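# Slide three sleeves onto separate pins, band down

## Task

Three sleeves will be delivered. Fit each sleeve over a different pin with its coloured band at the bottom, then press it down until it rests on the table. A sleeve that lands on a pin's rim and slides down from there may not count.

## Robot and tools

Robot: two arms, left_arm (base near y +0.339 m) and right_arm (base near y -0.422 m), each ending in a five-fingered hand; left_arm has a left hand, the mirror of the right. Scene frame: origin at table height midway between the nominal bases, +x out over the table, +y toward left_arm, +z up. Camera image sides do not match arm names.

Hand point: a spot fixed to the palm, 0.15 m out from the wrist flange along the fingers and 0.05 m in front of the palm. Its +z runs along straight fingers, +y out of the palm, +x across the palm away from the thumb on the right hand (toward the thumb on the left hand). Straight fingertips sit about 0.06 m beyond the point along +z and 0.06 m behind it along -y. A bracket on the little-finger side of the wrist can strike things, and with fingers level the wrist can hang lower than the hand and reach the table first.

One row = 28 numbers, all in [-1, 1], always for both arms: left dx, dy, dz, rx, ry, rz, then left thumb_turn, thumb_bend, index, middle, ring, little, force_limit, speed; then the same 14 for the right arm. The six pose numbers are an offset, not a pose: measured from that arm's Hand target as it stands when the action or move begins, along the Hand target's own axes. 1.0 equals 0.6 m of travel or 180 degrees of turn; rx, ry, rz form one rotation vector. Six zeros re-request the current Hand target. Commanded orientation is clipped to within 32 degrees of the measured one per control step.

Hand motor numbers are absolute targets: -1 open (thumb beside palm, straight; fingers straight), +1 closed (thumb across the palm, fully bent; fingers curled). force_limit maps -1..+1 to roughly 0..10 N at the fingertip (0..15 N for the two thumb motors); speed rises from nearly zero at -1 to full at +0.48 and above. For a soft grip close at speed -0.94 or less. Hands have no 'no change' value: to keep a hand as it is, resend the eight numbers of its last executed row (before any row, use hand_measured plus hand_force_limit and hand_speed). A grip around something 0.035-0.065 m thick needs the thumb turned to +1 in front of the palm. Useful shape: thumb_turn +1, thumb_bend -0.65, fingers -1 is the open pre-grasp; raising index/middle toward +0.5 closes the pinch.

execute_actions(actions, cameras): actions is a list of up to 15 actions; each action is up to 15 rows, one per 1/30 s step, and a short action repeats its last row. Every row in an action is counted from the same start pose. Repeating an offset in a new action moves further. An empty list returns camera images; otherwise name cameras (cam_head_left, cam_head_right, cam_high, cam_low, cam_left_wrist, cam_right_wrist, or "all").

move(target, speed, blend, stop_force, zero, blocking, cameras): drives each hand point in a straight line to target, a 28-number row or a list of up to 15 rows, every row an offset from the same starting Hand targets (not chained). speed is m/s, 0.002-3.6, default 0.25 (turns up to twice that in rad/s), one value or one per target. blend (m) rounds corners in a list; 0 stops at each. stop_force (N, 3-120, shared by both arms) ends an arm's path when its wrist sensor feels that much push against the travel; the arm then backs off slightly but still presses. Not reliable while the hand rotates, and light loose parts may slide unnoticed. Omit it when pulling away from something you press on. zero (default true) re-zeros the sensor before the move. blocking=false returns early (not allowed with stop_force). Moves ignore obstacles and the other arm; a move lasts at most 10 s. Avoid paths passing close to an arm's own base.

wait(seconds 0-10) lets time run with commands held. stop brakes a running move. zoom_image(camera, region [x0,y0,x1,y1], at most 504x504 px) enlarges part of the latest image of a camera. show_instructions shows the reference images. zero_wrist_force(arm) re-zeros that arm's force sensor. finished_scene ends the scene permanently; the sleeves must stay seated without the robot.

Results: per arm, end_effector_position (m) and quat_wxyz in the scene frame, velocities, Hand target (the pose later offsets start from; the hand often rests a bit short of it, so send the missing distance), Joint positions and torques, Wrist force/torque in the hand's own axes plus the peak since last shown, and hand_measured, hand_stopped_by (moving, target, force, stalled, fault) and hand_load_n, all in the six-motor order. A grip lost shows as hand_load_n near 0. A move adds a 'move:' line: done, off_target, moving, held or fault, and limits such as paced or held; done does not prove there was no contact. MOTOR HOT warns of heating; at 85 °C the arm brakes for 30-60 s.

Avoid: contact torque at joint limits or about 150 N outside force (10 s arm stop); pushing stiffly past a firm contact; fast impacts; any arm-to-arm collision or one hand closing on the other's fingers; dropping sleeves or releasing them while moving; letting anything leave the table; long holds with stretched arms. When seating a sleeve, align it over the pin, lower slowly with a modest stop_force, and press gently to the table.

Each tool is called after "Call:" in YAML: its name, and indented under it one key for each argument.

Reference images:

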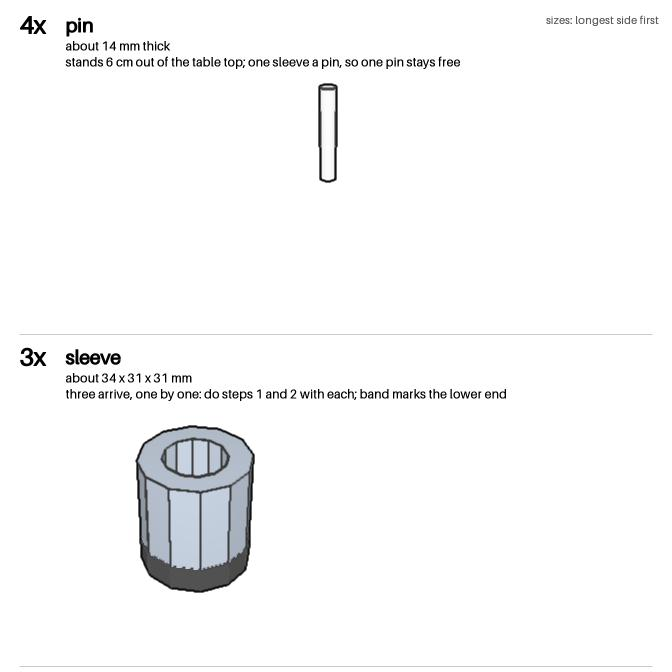

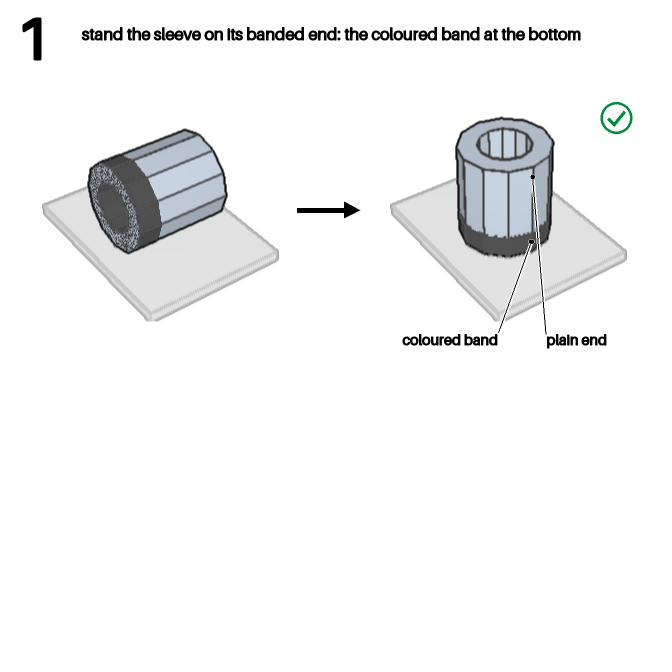

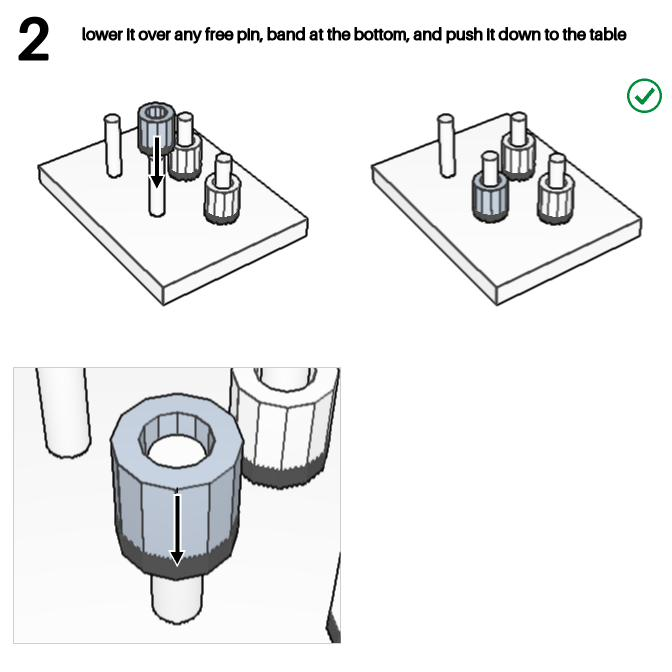

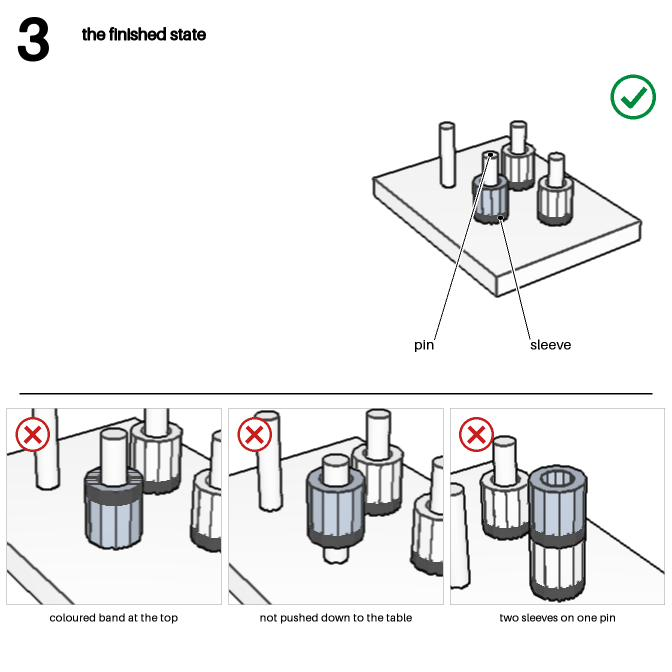

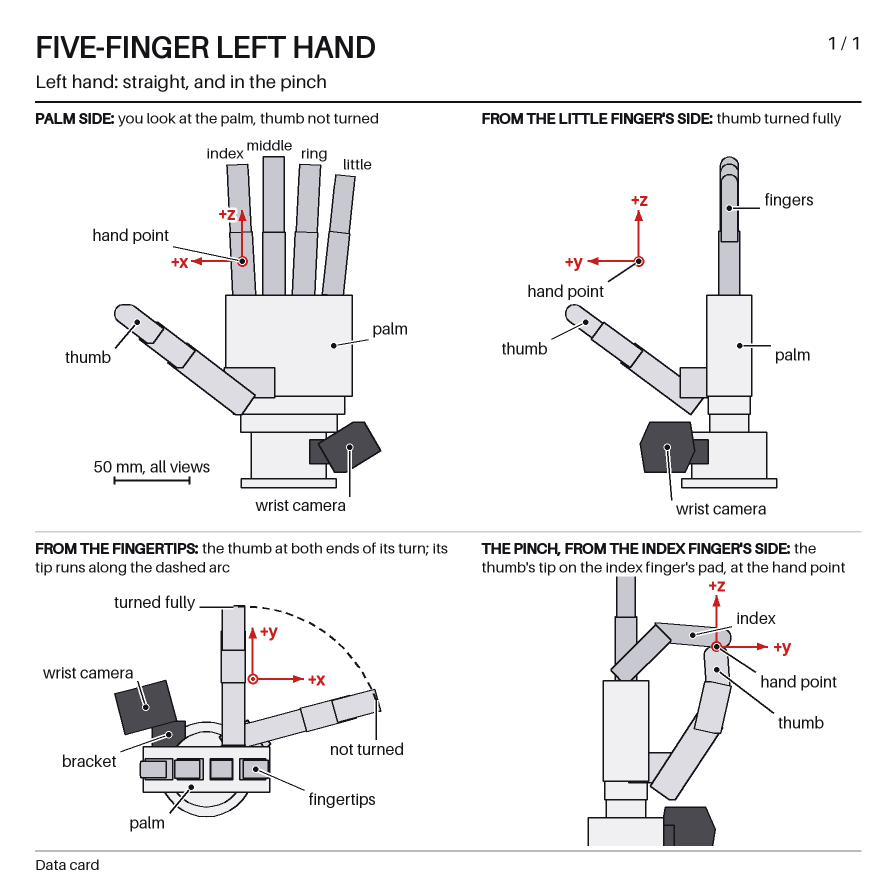

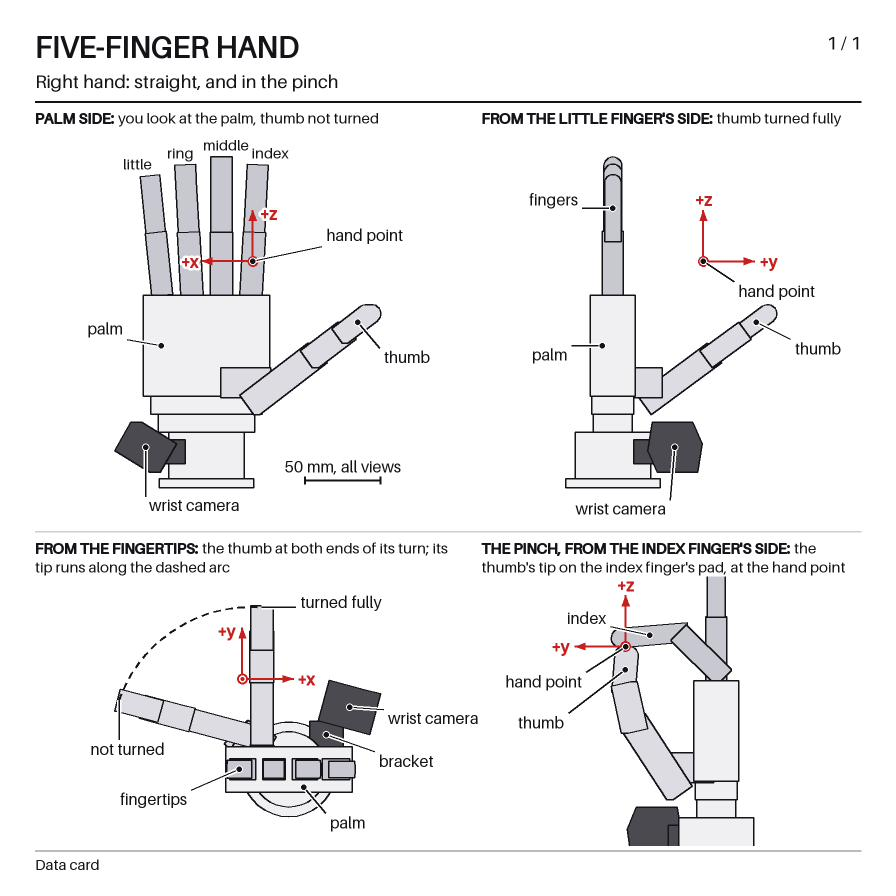

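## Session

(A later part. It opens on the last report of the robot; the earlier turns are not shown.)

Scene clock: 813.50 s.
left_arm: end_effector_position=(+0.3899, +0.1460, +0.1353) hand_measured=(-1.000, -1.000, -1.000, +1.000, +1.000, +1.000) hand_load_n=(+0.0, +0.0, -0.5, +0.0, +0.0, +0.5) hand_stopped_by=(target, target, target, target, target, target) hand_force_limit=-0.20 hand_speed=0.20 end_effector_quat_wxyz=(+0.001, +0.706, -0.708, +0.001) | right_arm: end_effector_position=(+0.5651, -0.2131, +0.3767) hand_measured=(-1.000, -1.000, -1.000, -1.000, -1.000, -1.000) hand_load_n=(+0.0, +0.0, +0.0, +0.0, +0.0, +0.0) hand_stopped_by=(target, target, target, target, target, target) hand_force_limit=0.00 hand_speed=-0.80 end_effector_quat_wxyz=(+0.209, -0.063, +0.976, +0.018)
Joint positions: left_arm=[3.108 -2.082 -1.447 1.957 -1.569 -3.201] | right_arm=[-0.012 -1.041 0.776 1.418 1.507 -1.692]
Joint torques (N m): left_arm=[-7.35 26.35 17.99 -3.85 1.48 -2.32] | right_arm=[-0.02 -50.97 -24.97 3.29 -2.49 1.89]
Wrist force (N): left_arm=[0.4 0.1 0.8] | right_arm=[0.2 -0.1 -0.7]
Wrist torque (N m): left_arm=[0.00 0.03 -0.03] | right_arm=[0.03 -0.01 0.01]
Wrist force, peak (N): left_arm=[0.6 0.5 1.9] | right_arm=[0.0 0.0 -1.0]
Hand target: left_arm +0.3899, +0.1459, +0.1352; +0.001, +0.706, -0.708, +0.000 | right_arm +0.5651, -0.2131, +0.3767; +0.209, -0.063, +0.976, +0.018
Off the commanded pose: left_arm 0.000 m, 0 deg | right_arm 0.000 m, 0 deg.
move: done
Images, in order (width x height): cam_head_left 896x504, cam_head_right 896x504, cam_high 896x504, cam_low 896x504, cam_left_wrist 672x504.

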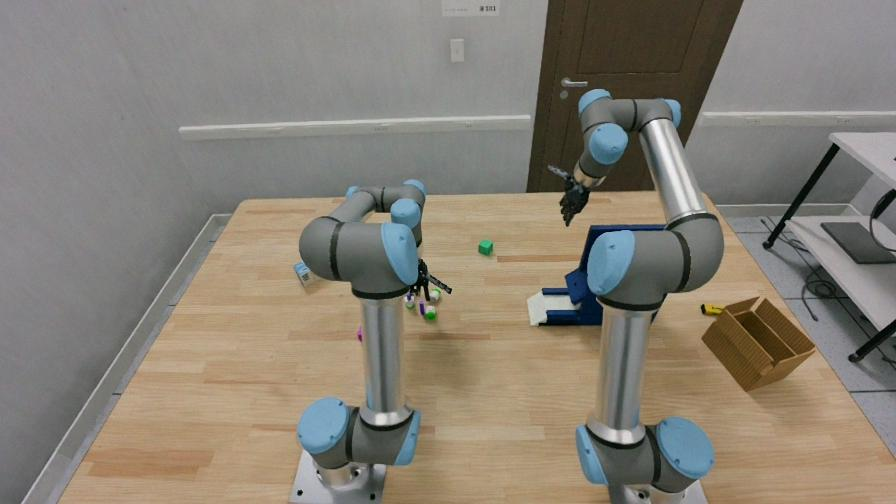

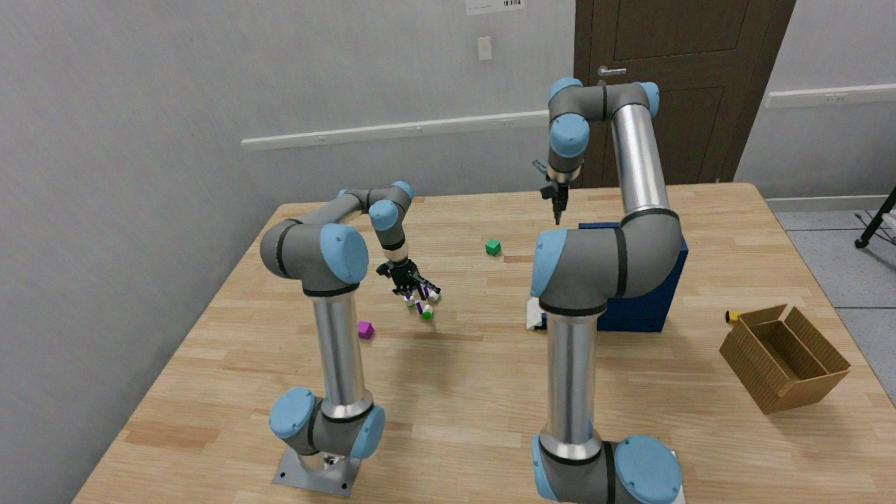

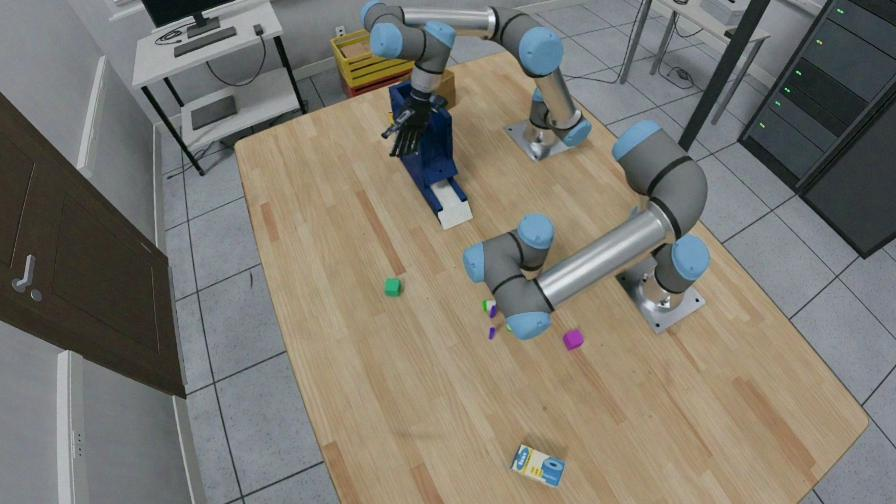

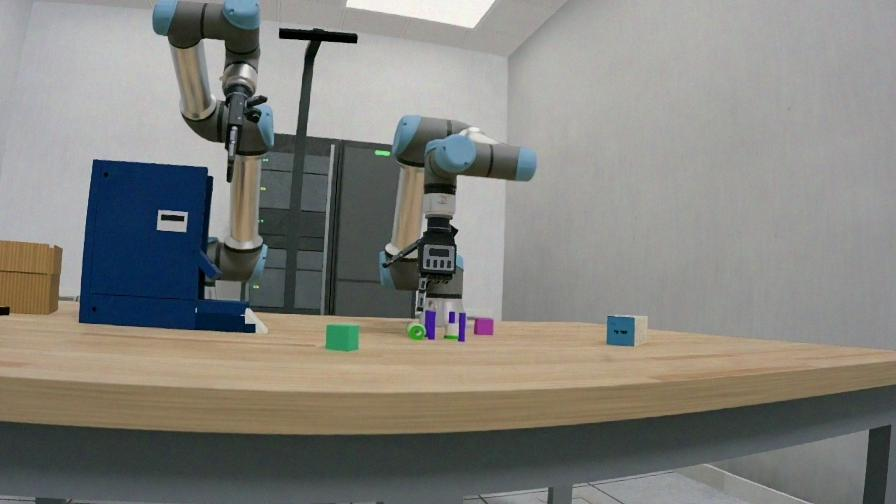

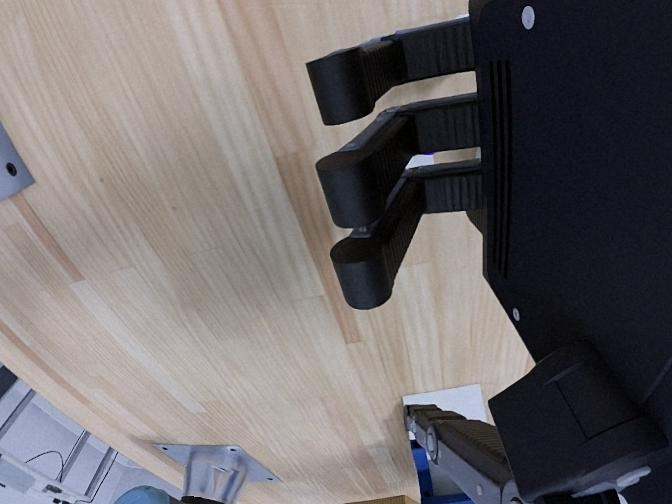

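Call:
move:
  target:
    - [0.005,-0.01,0,0,0,0, -1, -1, -1, 1, 1, 1, -0.2, 0.2, 0,0,0,0,0,0,-1,-1,-1,-1,-1,-1,0.0,-0.8]
    - [0.005,-0.01,0.075,0,0,0, -1, -1, -1, 1, 1, 1, -0.2, 0.2, 0,0,0,0,0,0,-1,-1,-1,-1,-1,-1,0.0,-0.8]
  speed: 0.04
  stop_force: 3
  cameras: ["cam_low", "cam_head_right", "cam_head_left"]

Call:
zoom_image:
  camera: "cam_head_right"
  region: [380, 250, 460, 330]

Call:
zoom_image:
  camera: "cam_low"
  region: [380, 270, 480, 350]

Call:
zoom_image:
  camera: "cam_head_left"
  region: [380, 250, 460, 330]

Scene clock: 822.00 s.
left_arm: end_effector_position=(+0.3958, +0.1428, +0.0902) hand_measured=(-1.000, -1.000, -1.000, +1.000, +1.000, +1.000) hand_load_n=(+0.0, +0.0, +0.0, +0.0, +0.0, +0.5) hand_stopped_by=(target, target, target, target, target, target) hand_force_limit=-0.20 hand_speed=0.20 end_effector_quat_wxyz=(+0.001, +0.706, -0.708, +0.000) | right_arm: end_effector_position=(+0.5651, -0.2131, +0.3767) hand_measured=(-1.000, -1.000, -1.000, -1.000, -1.000, -1.000) hand_load_n=(-0.5, -0.5, +0.0, +0.0, +0.0, +0.0) hand_stopped_by=(target, target, target, target, target, target) hand_force_limit=0.00 hand_speed=-0.80 end_effector_quat_wxyz=(+0.209, -0.063, +0.976, +0.018)
Joint positions: left_arm=[3.102 -2.141 -1.477 2.047 -1.569 -3.207] | right_arm=[-0.012 -1.041 0.776 1.418 1.507 -1.692]
Joint torques (N m): left_arm=[-5.31 53.65 27.16 -5.37 -0.71 -2.34] | right_arm=[-0.7 -51.29 -25.07 3.32 -2.51 1.86]
Wrist force (N): left_arm=[0.7 0.0 0.8] | right_arm=[-0.2 -0.1 -0.6]
Wrist torque (N m): left_arm=[0.00 -0.01 0.09] | right_arm=[0.04 0.07 -0.02]
Wrist force, peak (N): left_arm=[0.6 -0.1 1.5] | right_arm=[0.0 -0.2 -0.9]
Hand target: left_arm +0.3958, +0.1428, +0.0902; +0.001, +0.706, -0.708, +0.000 | right_arm +0.5651, -0.2131, +0.3767; +0.209, -0.063, +0.976, +0.018
Off the commanded pose: left_arm 0.000 m, 0 deg | right_arm 0.000 m, 0 deg.
move: done
Images, in order (width x height): cam_head_left 896x504, cam_head_right 896x504, cam_low 896x504.

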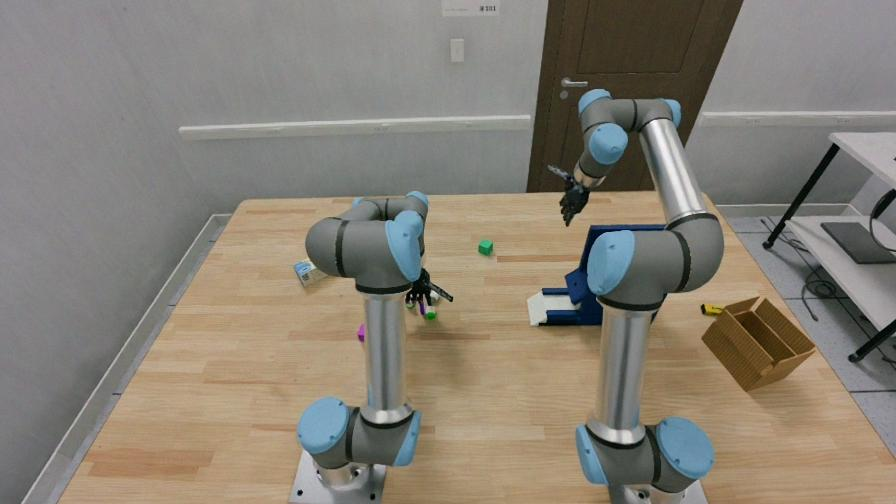

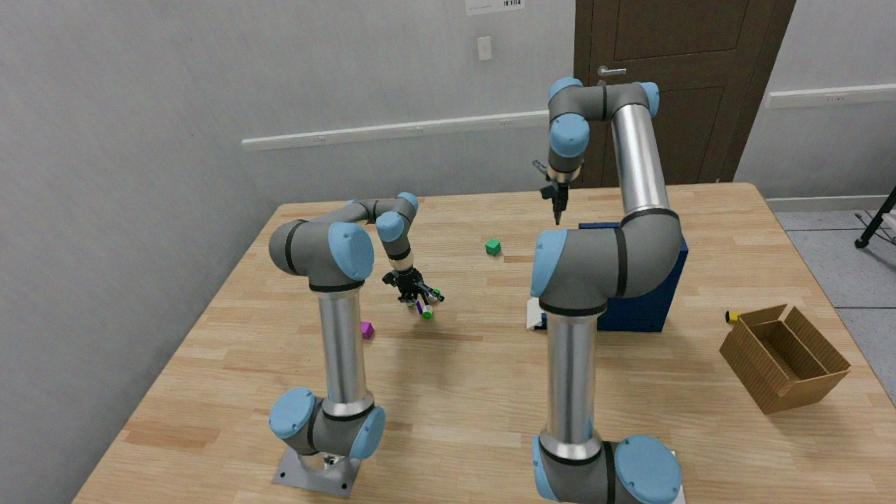

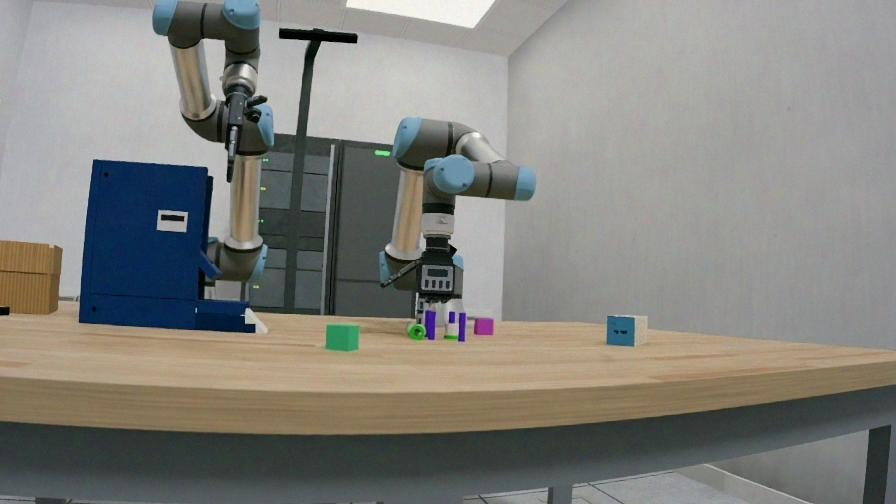

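Scaled by 6.300 from the camera's 896x504 image, which has a finer 1280x720 frame.

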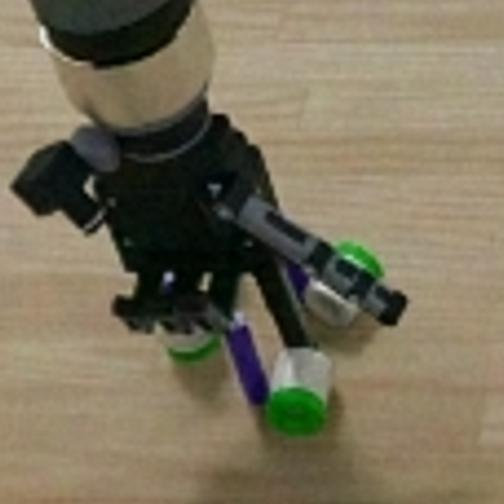

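Scaled by 5.040 from the camera's 896x504 image, which has a finer 1280x720 frame.

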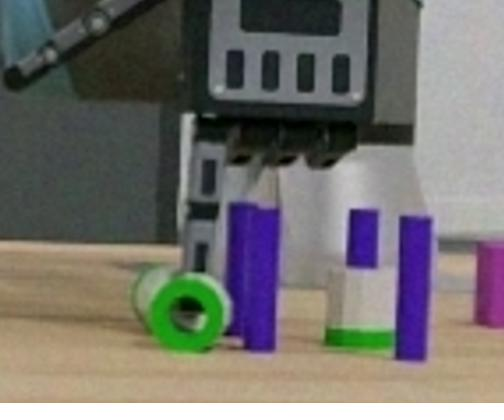

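Scaled by 6.300 from the camera's 896x504 image, which has a finer 1280x720 frame.

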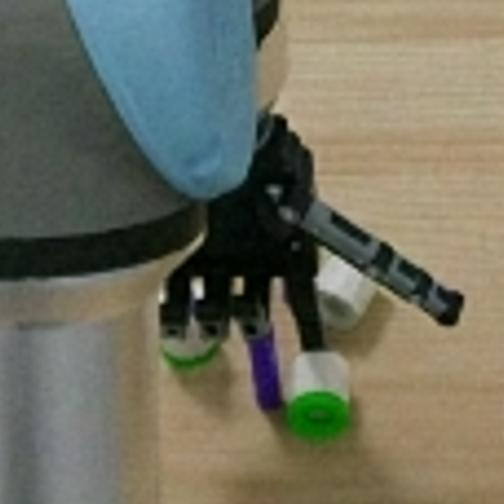

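Call:
move:
  target:
    - [0,0,0.01,0,0,0, -1, -1, -1, 1, 1, 1, -0.2, 0.2, 0,0,0,0,0,0,-1,-1,-1,-1,-1,-1,0.0,-0.8]
    - [0,0.15,0.01,0,0,0, -1, -1, -1, 1, 1, 1, -0.2, 0.2, 0,0,0,0,0,0,-1,-1,-1,-1,-1,-1,0.0,-0.8]
  speed: 0.05
  stop_force: 4
  cameras: ["cam_high", "cam_low", "cam_head_right", "cam_head_left"]

Call:
zoom_image:
  camera: "cam_head_right"
  region: [380, 250, 460, 330]

Call:
zoom_image:
  camera: "cam_low"
  region: [380, 270, 480, 350]

Scene clock: 830.57 s.
left_arm: end_effector_position=(+0.3058, +0.1430, +0.0843) hand_measured=(-1.000, -1.000, -1.000, +1.000, +1.000, +1.000) hand_load_n=(+0.0, +0.0, +0.0, +0.0, +0.0, +0.0) hand_stopped_by=(target, target, target, target, target, target) hand_force_limit=-0.20 hand_speed=0.20 end_effector_quat_wxyz=(+0.001, +0.706, -0.708, +0.000) | right_arm: end_effector_position=(+0.5651, -0.2131, +0.3767) hand_measured=(-1.000, -1.000, -1.000, -1.000, -1.000, -1.000) hand_load_n=(+0.0, +0.0, +0.0, +0.0, +0.0, +0.0) hand_stopped_by=(target, target, target, target, target, target) hand_force_limit=0.00 hand_speed=-0.80 end_effector_quat_wxyz=(+0.209, -0.063, +0.976, +0.018)
Joint positions: left_arm=[3.087 -1.97 -1.766 2.165 -1.569 -3.222] | right_arm=[-0.012 -1.041 0.776 1.418 1.507 -1.692]
Joint torques (N m): left_arm=[4.34 19.85 26.99 -5.41 1.31 1.61] | right_arm=[0.05 -51.39 -25.1 3.32 -2.52 1.82]
Wrist force (N): left_arm=[0.4 -0.1 1.1] | right_arm=[-0.1 0.0 -0.6]
Wrist torque (N m): left_arm=[-0.04 0.03 0.09] | right_arm=[0.05 0.06 -0.01]
Wrist force, peak (N): left_arm=[0.6 -0.6 1.4] | right_arm=[-0.1 0.0 -1.1]
Hand target: left_arm +0.3058, +0.1430, +0.0843; +0.001, +0.706, -0.708, +0.000 | right_arm +0.5651, -0.2131, +0.3767; +0.209, -0.063, +0.976, +0.018
Off the commanded pose: left_arm 0.000 m, 0 deg | right_arm 0.000 m, 0 deg.
move: done
Images, in order (width x height): cam_head_left 896x504, cam_head_right 896x504, cam_high 896x504, cam_low 896x504.

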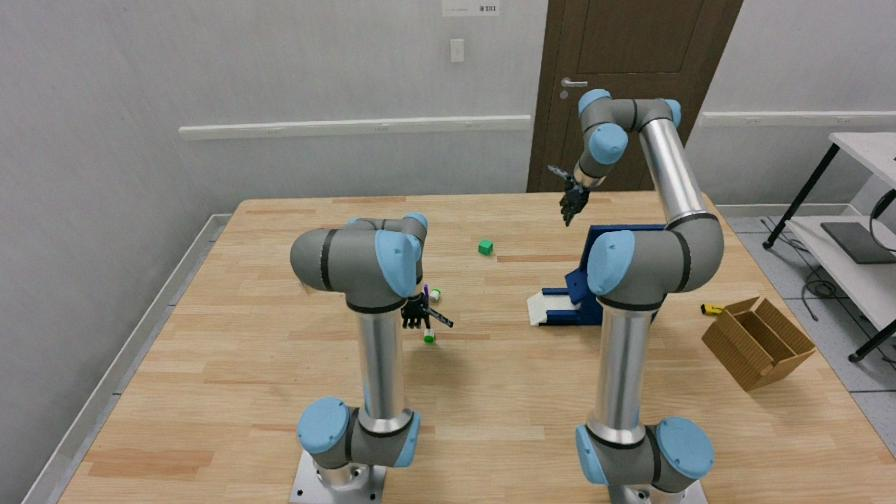

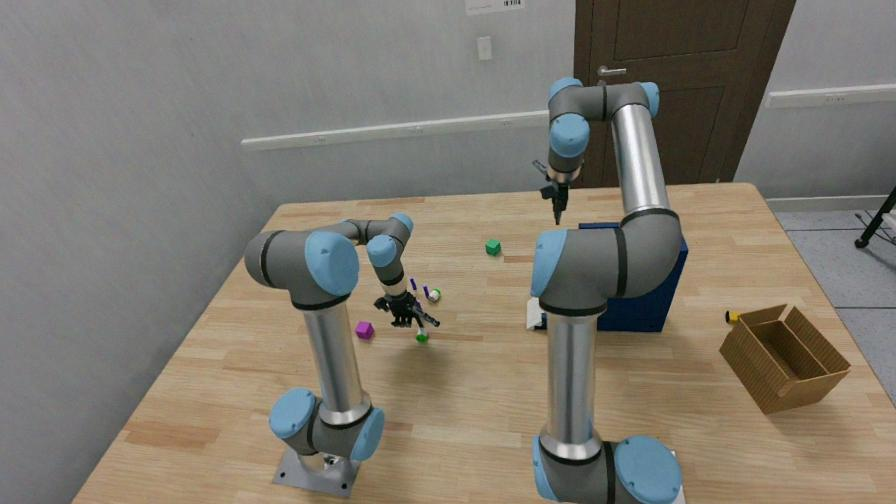

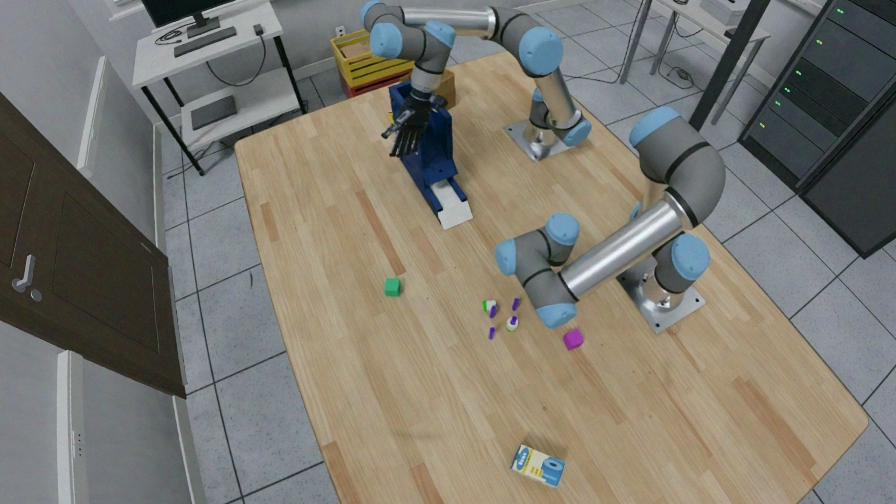

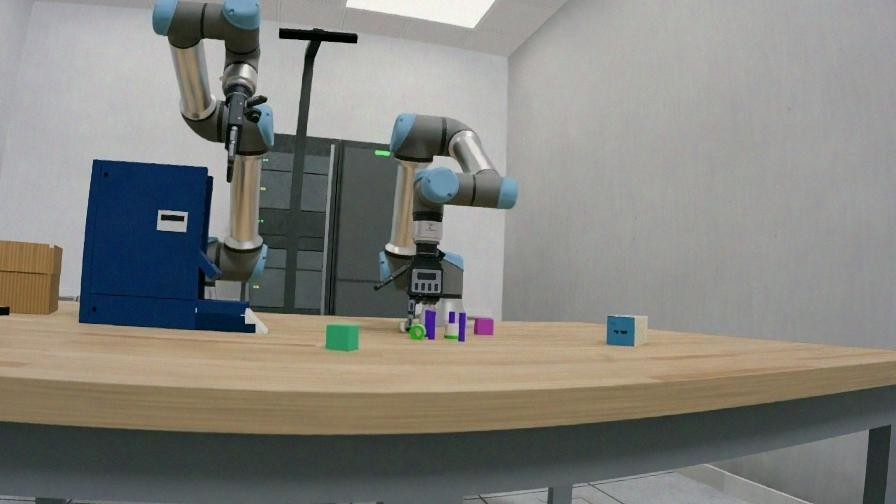

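Scaled by 6.300 from the camera's 896x504 image, which has a finer 1280x720 frame.

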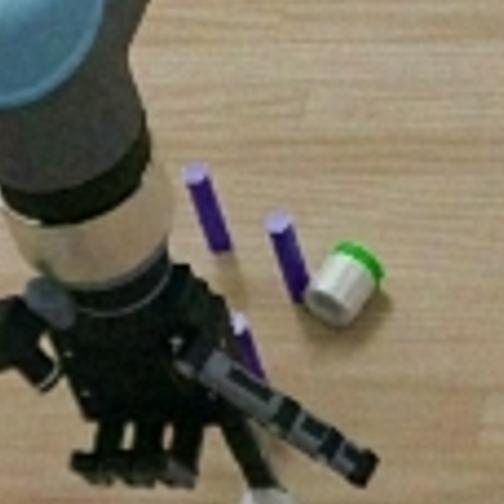

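Scaled by 5.040 from the camera's 896x504 image, which has a finer 1280x720 frame.

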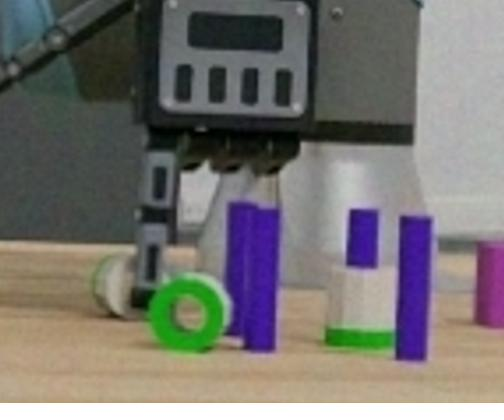

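Call:
zoom_image:
  camera: "cam_head_left"
  region: [390, 290, 470, 360]

Call:
zoom_image:
  camera: "cam_head_right"
  region: [380, 290, 460, 360]

Scaled by 6.300 from the camera's 896x504 image, which has a finer 1280x720 frame.

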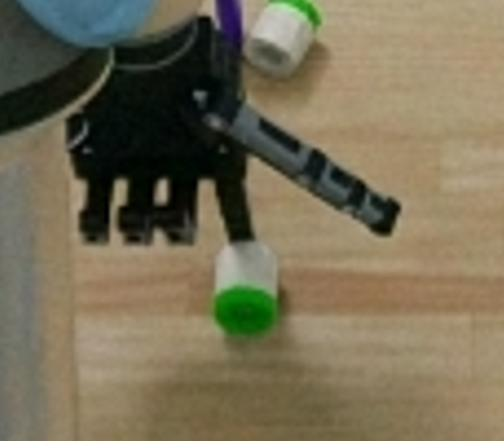

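Scaled by 6.300 from the camera's 896x504 image, which has a finer 1280x720 frame.

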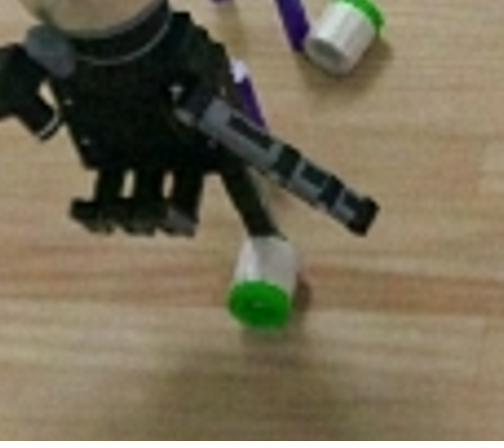

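Call:
move:
  target:
    - [0,0,-0.1933,0,0,0, -1, -1, -1, 1, 1, 1, -0.2, 0.2, 0,0,0,0,0,0,-1,-1,-1,-1,-1,-1,0.0,-0.8]
    - [-0.02,-0.0478,-0.0767,0.2092,0.2911,0.3707, 1, -0.65, -0.3, -0.3, -1, -1, 0.0, 0.3, 0,0,0,0,0,0,-1,-1,-1,-1,-1,-1,0.0,-0.8]
  speed: [0.15,0.3]
  blend: [0.03,0]
  cameras: ["cam_high", "cam_low", "cam_left_wrist", "cam_head_right"]

Call:
zoom_image:
  camera: "cam_left_wrist"
  region: [100, 20, 500, 320]

Scene clock: 855.33 s.
left_arm: end_effector_position=(+0.3346, +0.1550, +0.1303) hand_measured=(+1.000, -0.650, -0.300, -0.300, -1.000, -1.000) hand_load_n=(+0.0, +0.0, +0.0, +0.0, +0.0, +0.0) hand_stopped_by=(target, target, target, target, target, target) hand_force_limit=0.00 hand_speed=0.30 end_effector_quat_wxyz=(-0.082, -0.119, +0.855, -0.498) | right_arm: end_effector_position=(+0.5651, -0.2131, +0.3767) hand_measured=(-1.000, -1.000, -1.000, -1.000, -1.000, -1.000) hand_load_n=(+0.0, +0.0, +0.0, +0.0, +0.0, +0.0) hand_stopped_by=(target, target, target, target, target, target) hand_force_limit=0.00 hand_speed=-0.80 end_effector_quat_wxyz=(+0.209, -0.063, +0.976, +0.018)
Joint positions: left_arm=[3.532 -2.067 -1.933 1.837 -0.633 -1.178] | right_arm=[-0.012 -1.041 0.776 1.418 1.507 -1.692]
Joint torques (N m): left_arm=[-7.34 41.81 20.88 -4.62 0.36 1.52] | right_arm=[-0.3 -51.3 -25.21 3.28 -2.5 1.83]
Wrist force (N): left_arm=[2.4 -2.5 2.5] | right_arm=[-0.1 0.2 -0.7]
Wrist torque (N m): left_arm=[-0.26 -0.09 0.24] | right_arm=[0.07 0.05 0.00]
Wrist force, peak (N): left_arm=[2.7 -2.7 2.4] | right_arm=[-0.3 -0.2 -1.0]
Hand target: left_arm +0.3346, +0.1550, +0.1303; -0.082, -0.119, +0.855, -0.498 | right_arm +0.5651, -0.2131, +0.3767; +0.209, -0.063, +0.976, +0.018
Off the commanded pose: left_arm 0.000 m, 0 deg | right_arm 0.000 m, 0 deg.
move: done
Images, in order (width x height): cam_head_right 896x504, cam_high 896x504, cam_low 896x504, cam_left_wrist 672x504.

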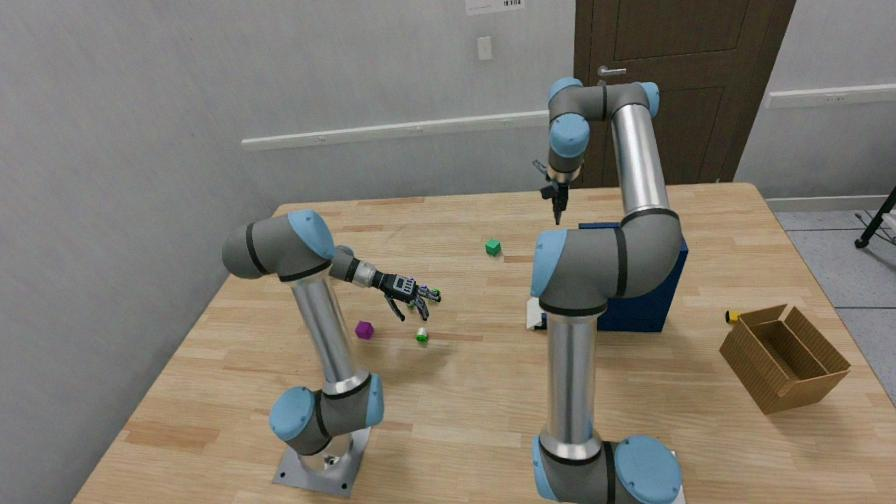

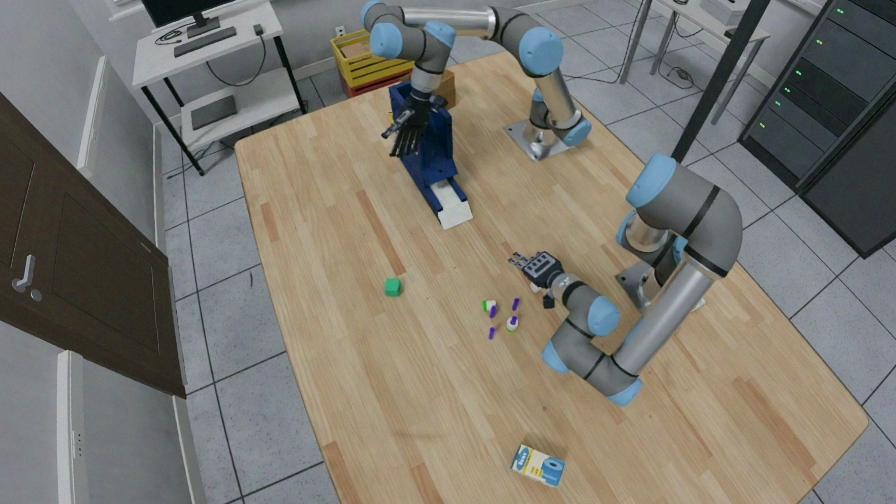

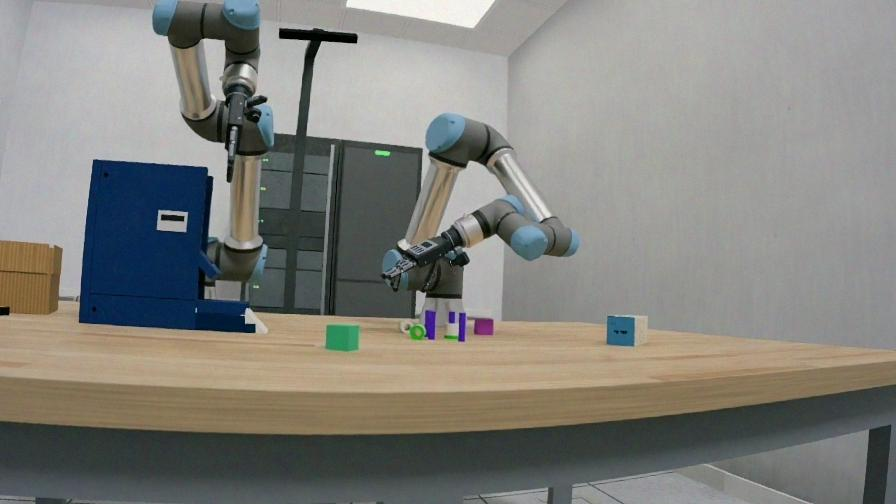

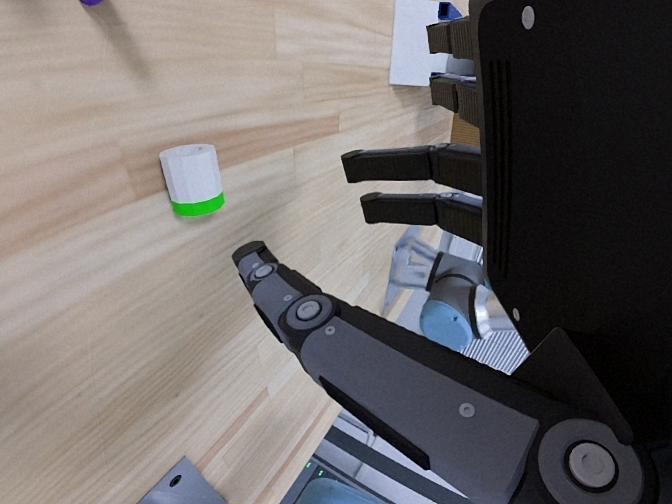

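Scaled by 1.260 from the camera's 672x504 image, which has a finer 960x720 frame.

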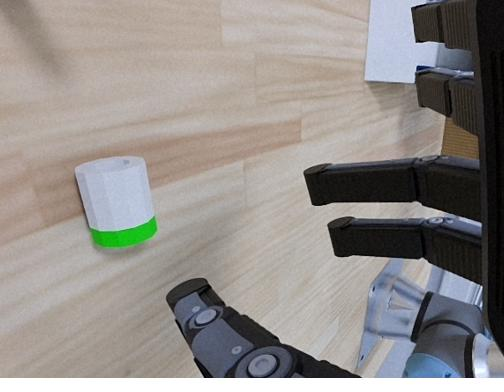

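Call:
move:
  target: [-0.0242,0.0895,0.0575,-0.0086,0.0277,0.0164, 1, -0.65, -0.3, -0.3, -1, -1, 0.0, 0.3, 0,0,0,0,0,0,-1,-1,-1,-1,-1,-1,0.0,-0.8]
  speed: 0.1
  stop_force: 5
  cameras: ["cam_low", "cam_left_wrist", "cam_head_right"]

Call:
zoom_image:
  camera: "cam_left_wrist"
  region: [200, 60, 480, 290]

Scene clock: 871.67 s.
left_arm: end_effector_position=(+0.3324, +0.1523, +0.0649) hand_measured=(+1.000, -0.650, -0.300, -0.300, -1.000, -1.000) hand_load_n=(+0.0, +0.0, +0.0, +0.0, +0.0, +0.0) hand_stopped_by=(target, target, target, target, target, target) hand_force_limit=0.00 hand_speed=0.30 end_effector_quat_wxyz=(-0.108, -0.074, +0.860, -0.493) | right_arm: end_effector_position=(+0.5651, -0.2131, +0.3767) hand_measured=(-1.000, -1.000, -1.000, -1.000, -1.000, -1.000) hand_load_n=(+0.0, +0.0, +0.0, +0.0, +0.0, -0.5) hand_stopped_by=(target, target, target, target, target, target) hand_force_limit=0.00 hand_speed=-0.80 end_effector_quat_wxyz=(+0.209, -0.063, +0.976, +0.018)
Joint positions: left_arm=[3.494 -2.231 -1.909 1.906 -0.672 -1.089] | right_arm=[-0.012 -1.041 0.776 1.418 1.507 -1.692]
Joint torques (N m): left_arm=[6.2 32.95 -2.17 -5.48 2.62 -0.06] | right_arm=[-1.05 -51.36 -24.92 3.27 -2.53 1.78]
Wrist force (N): left_arm=[2.1 -2.8 2.7] | right_arm=[-0.1 0.1 -0.7]
Wrist torque (N m): left_arm=[-0.31 -0.05 0.34] | right_arm=[0.06 0.06 -0.01]
Wrist force, peak (N): left_arm=[2.7 -3.4 2.0] | right_arm=[-0.1 -0.4 -1.0]
Hand target: left_arm +0.3324, +0.1523, +0.0649; -0.108, -0.074, +0.860, -0.493 | right_arm +0.5651, -0.2131, +0.3767; +0.209, -0.063, +0.976, +0.018
Off the commanded pose: left_arm 0.000 m, 0 deg | right_arm 0.000 m, 0 deg.
move: done
Images, in order (width x height): cam_head_right 896x504, cam_low 896x504, cam_left_wrist 672x504.

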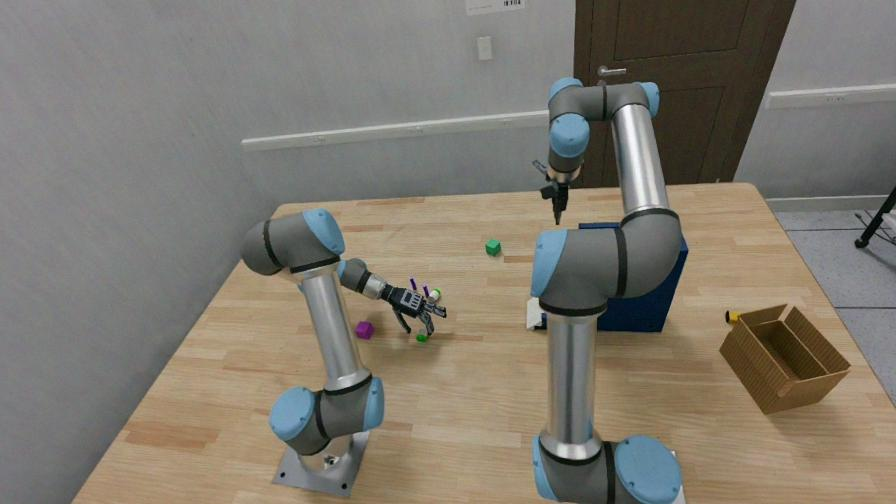

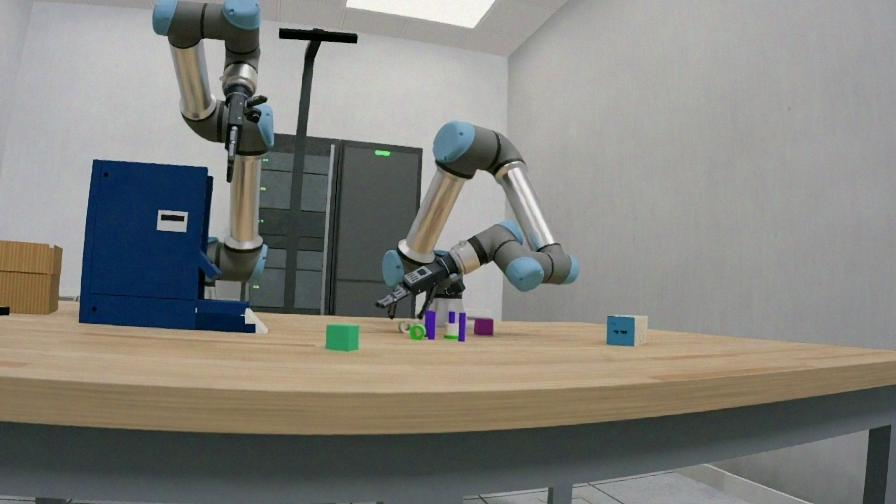

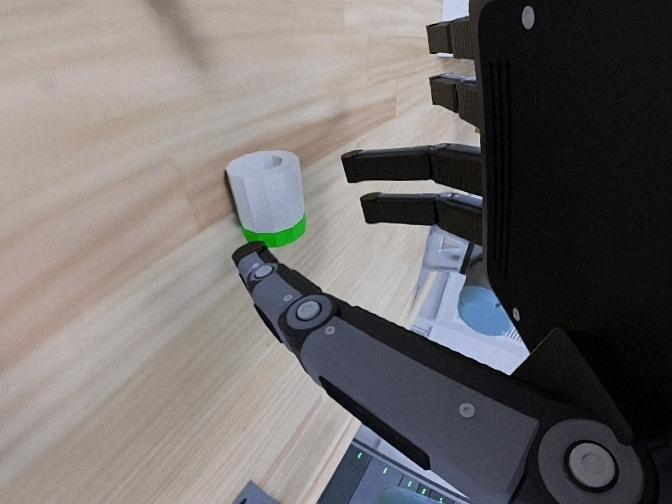

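Scaled by 1.800 from the camera's 672x504 image, which has a finer 960x720 frame.

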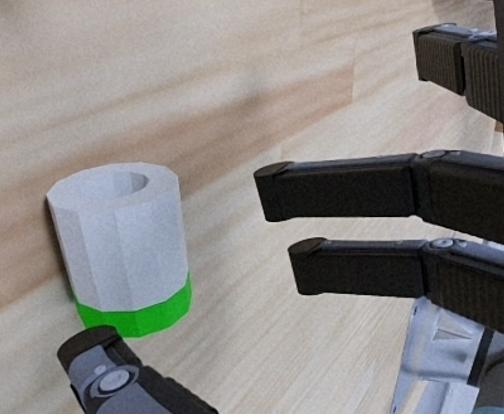

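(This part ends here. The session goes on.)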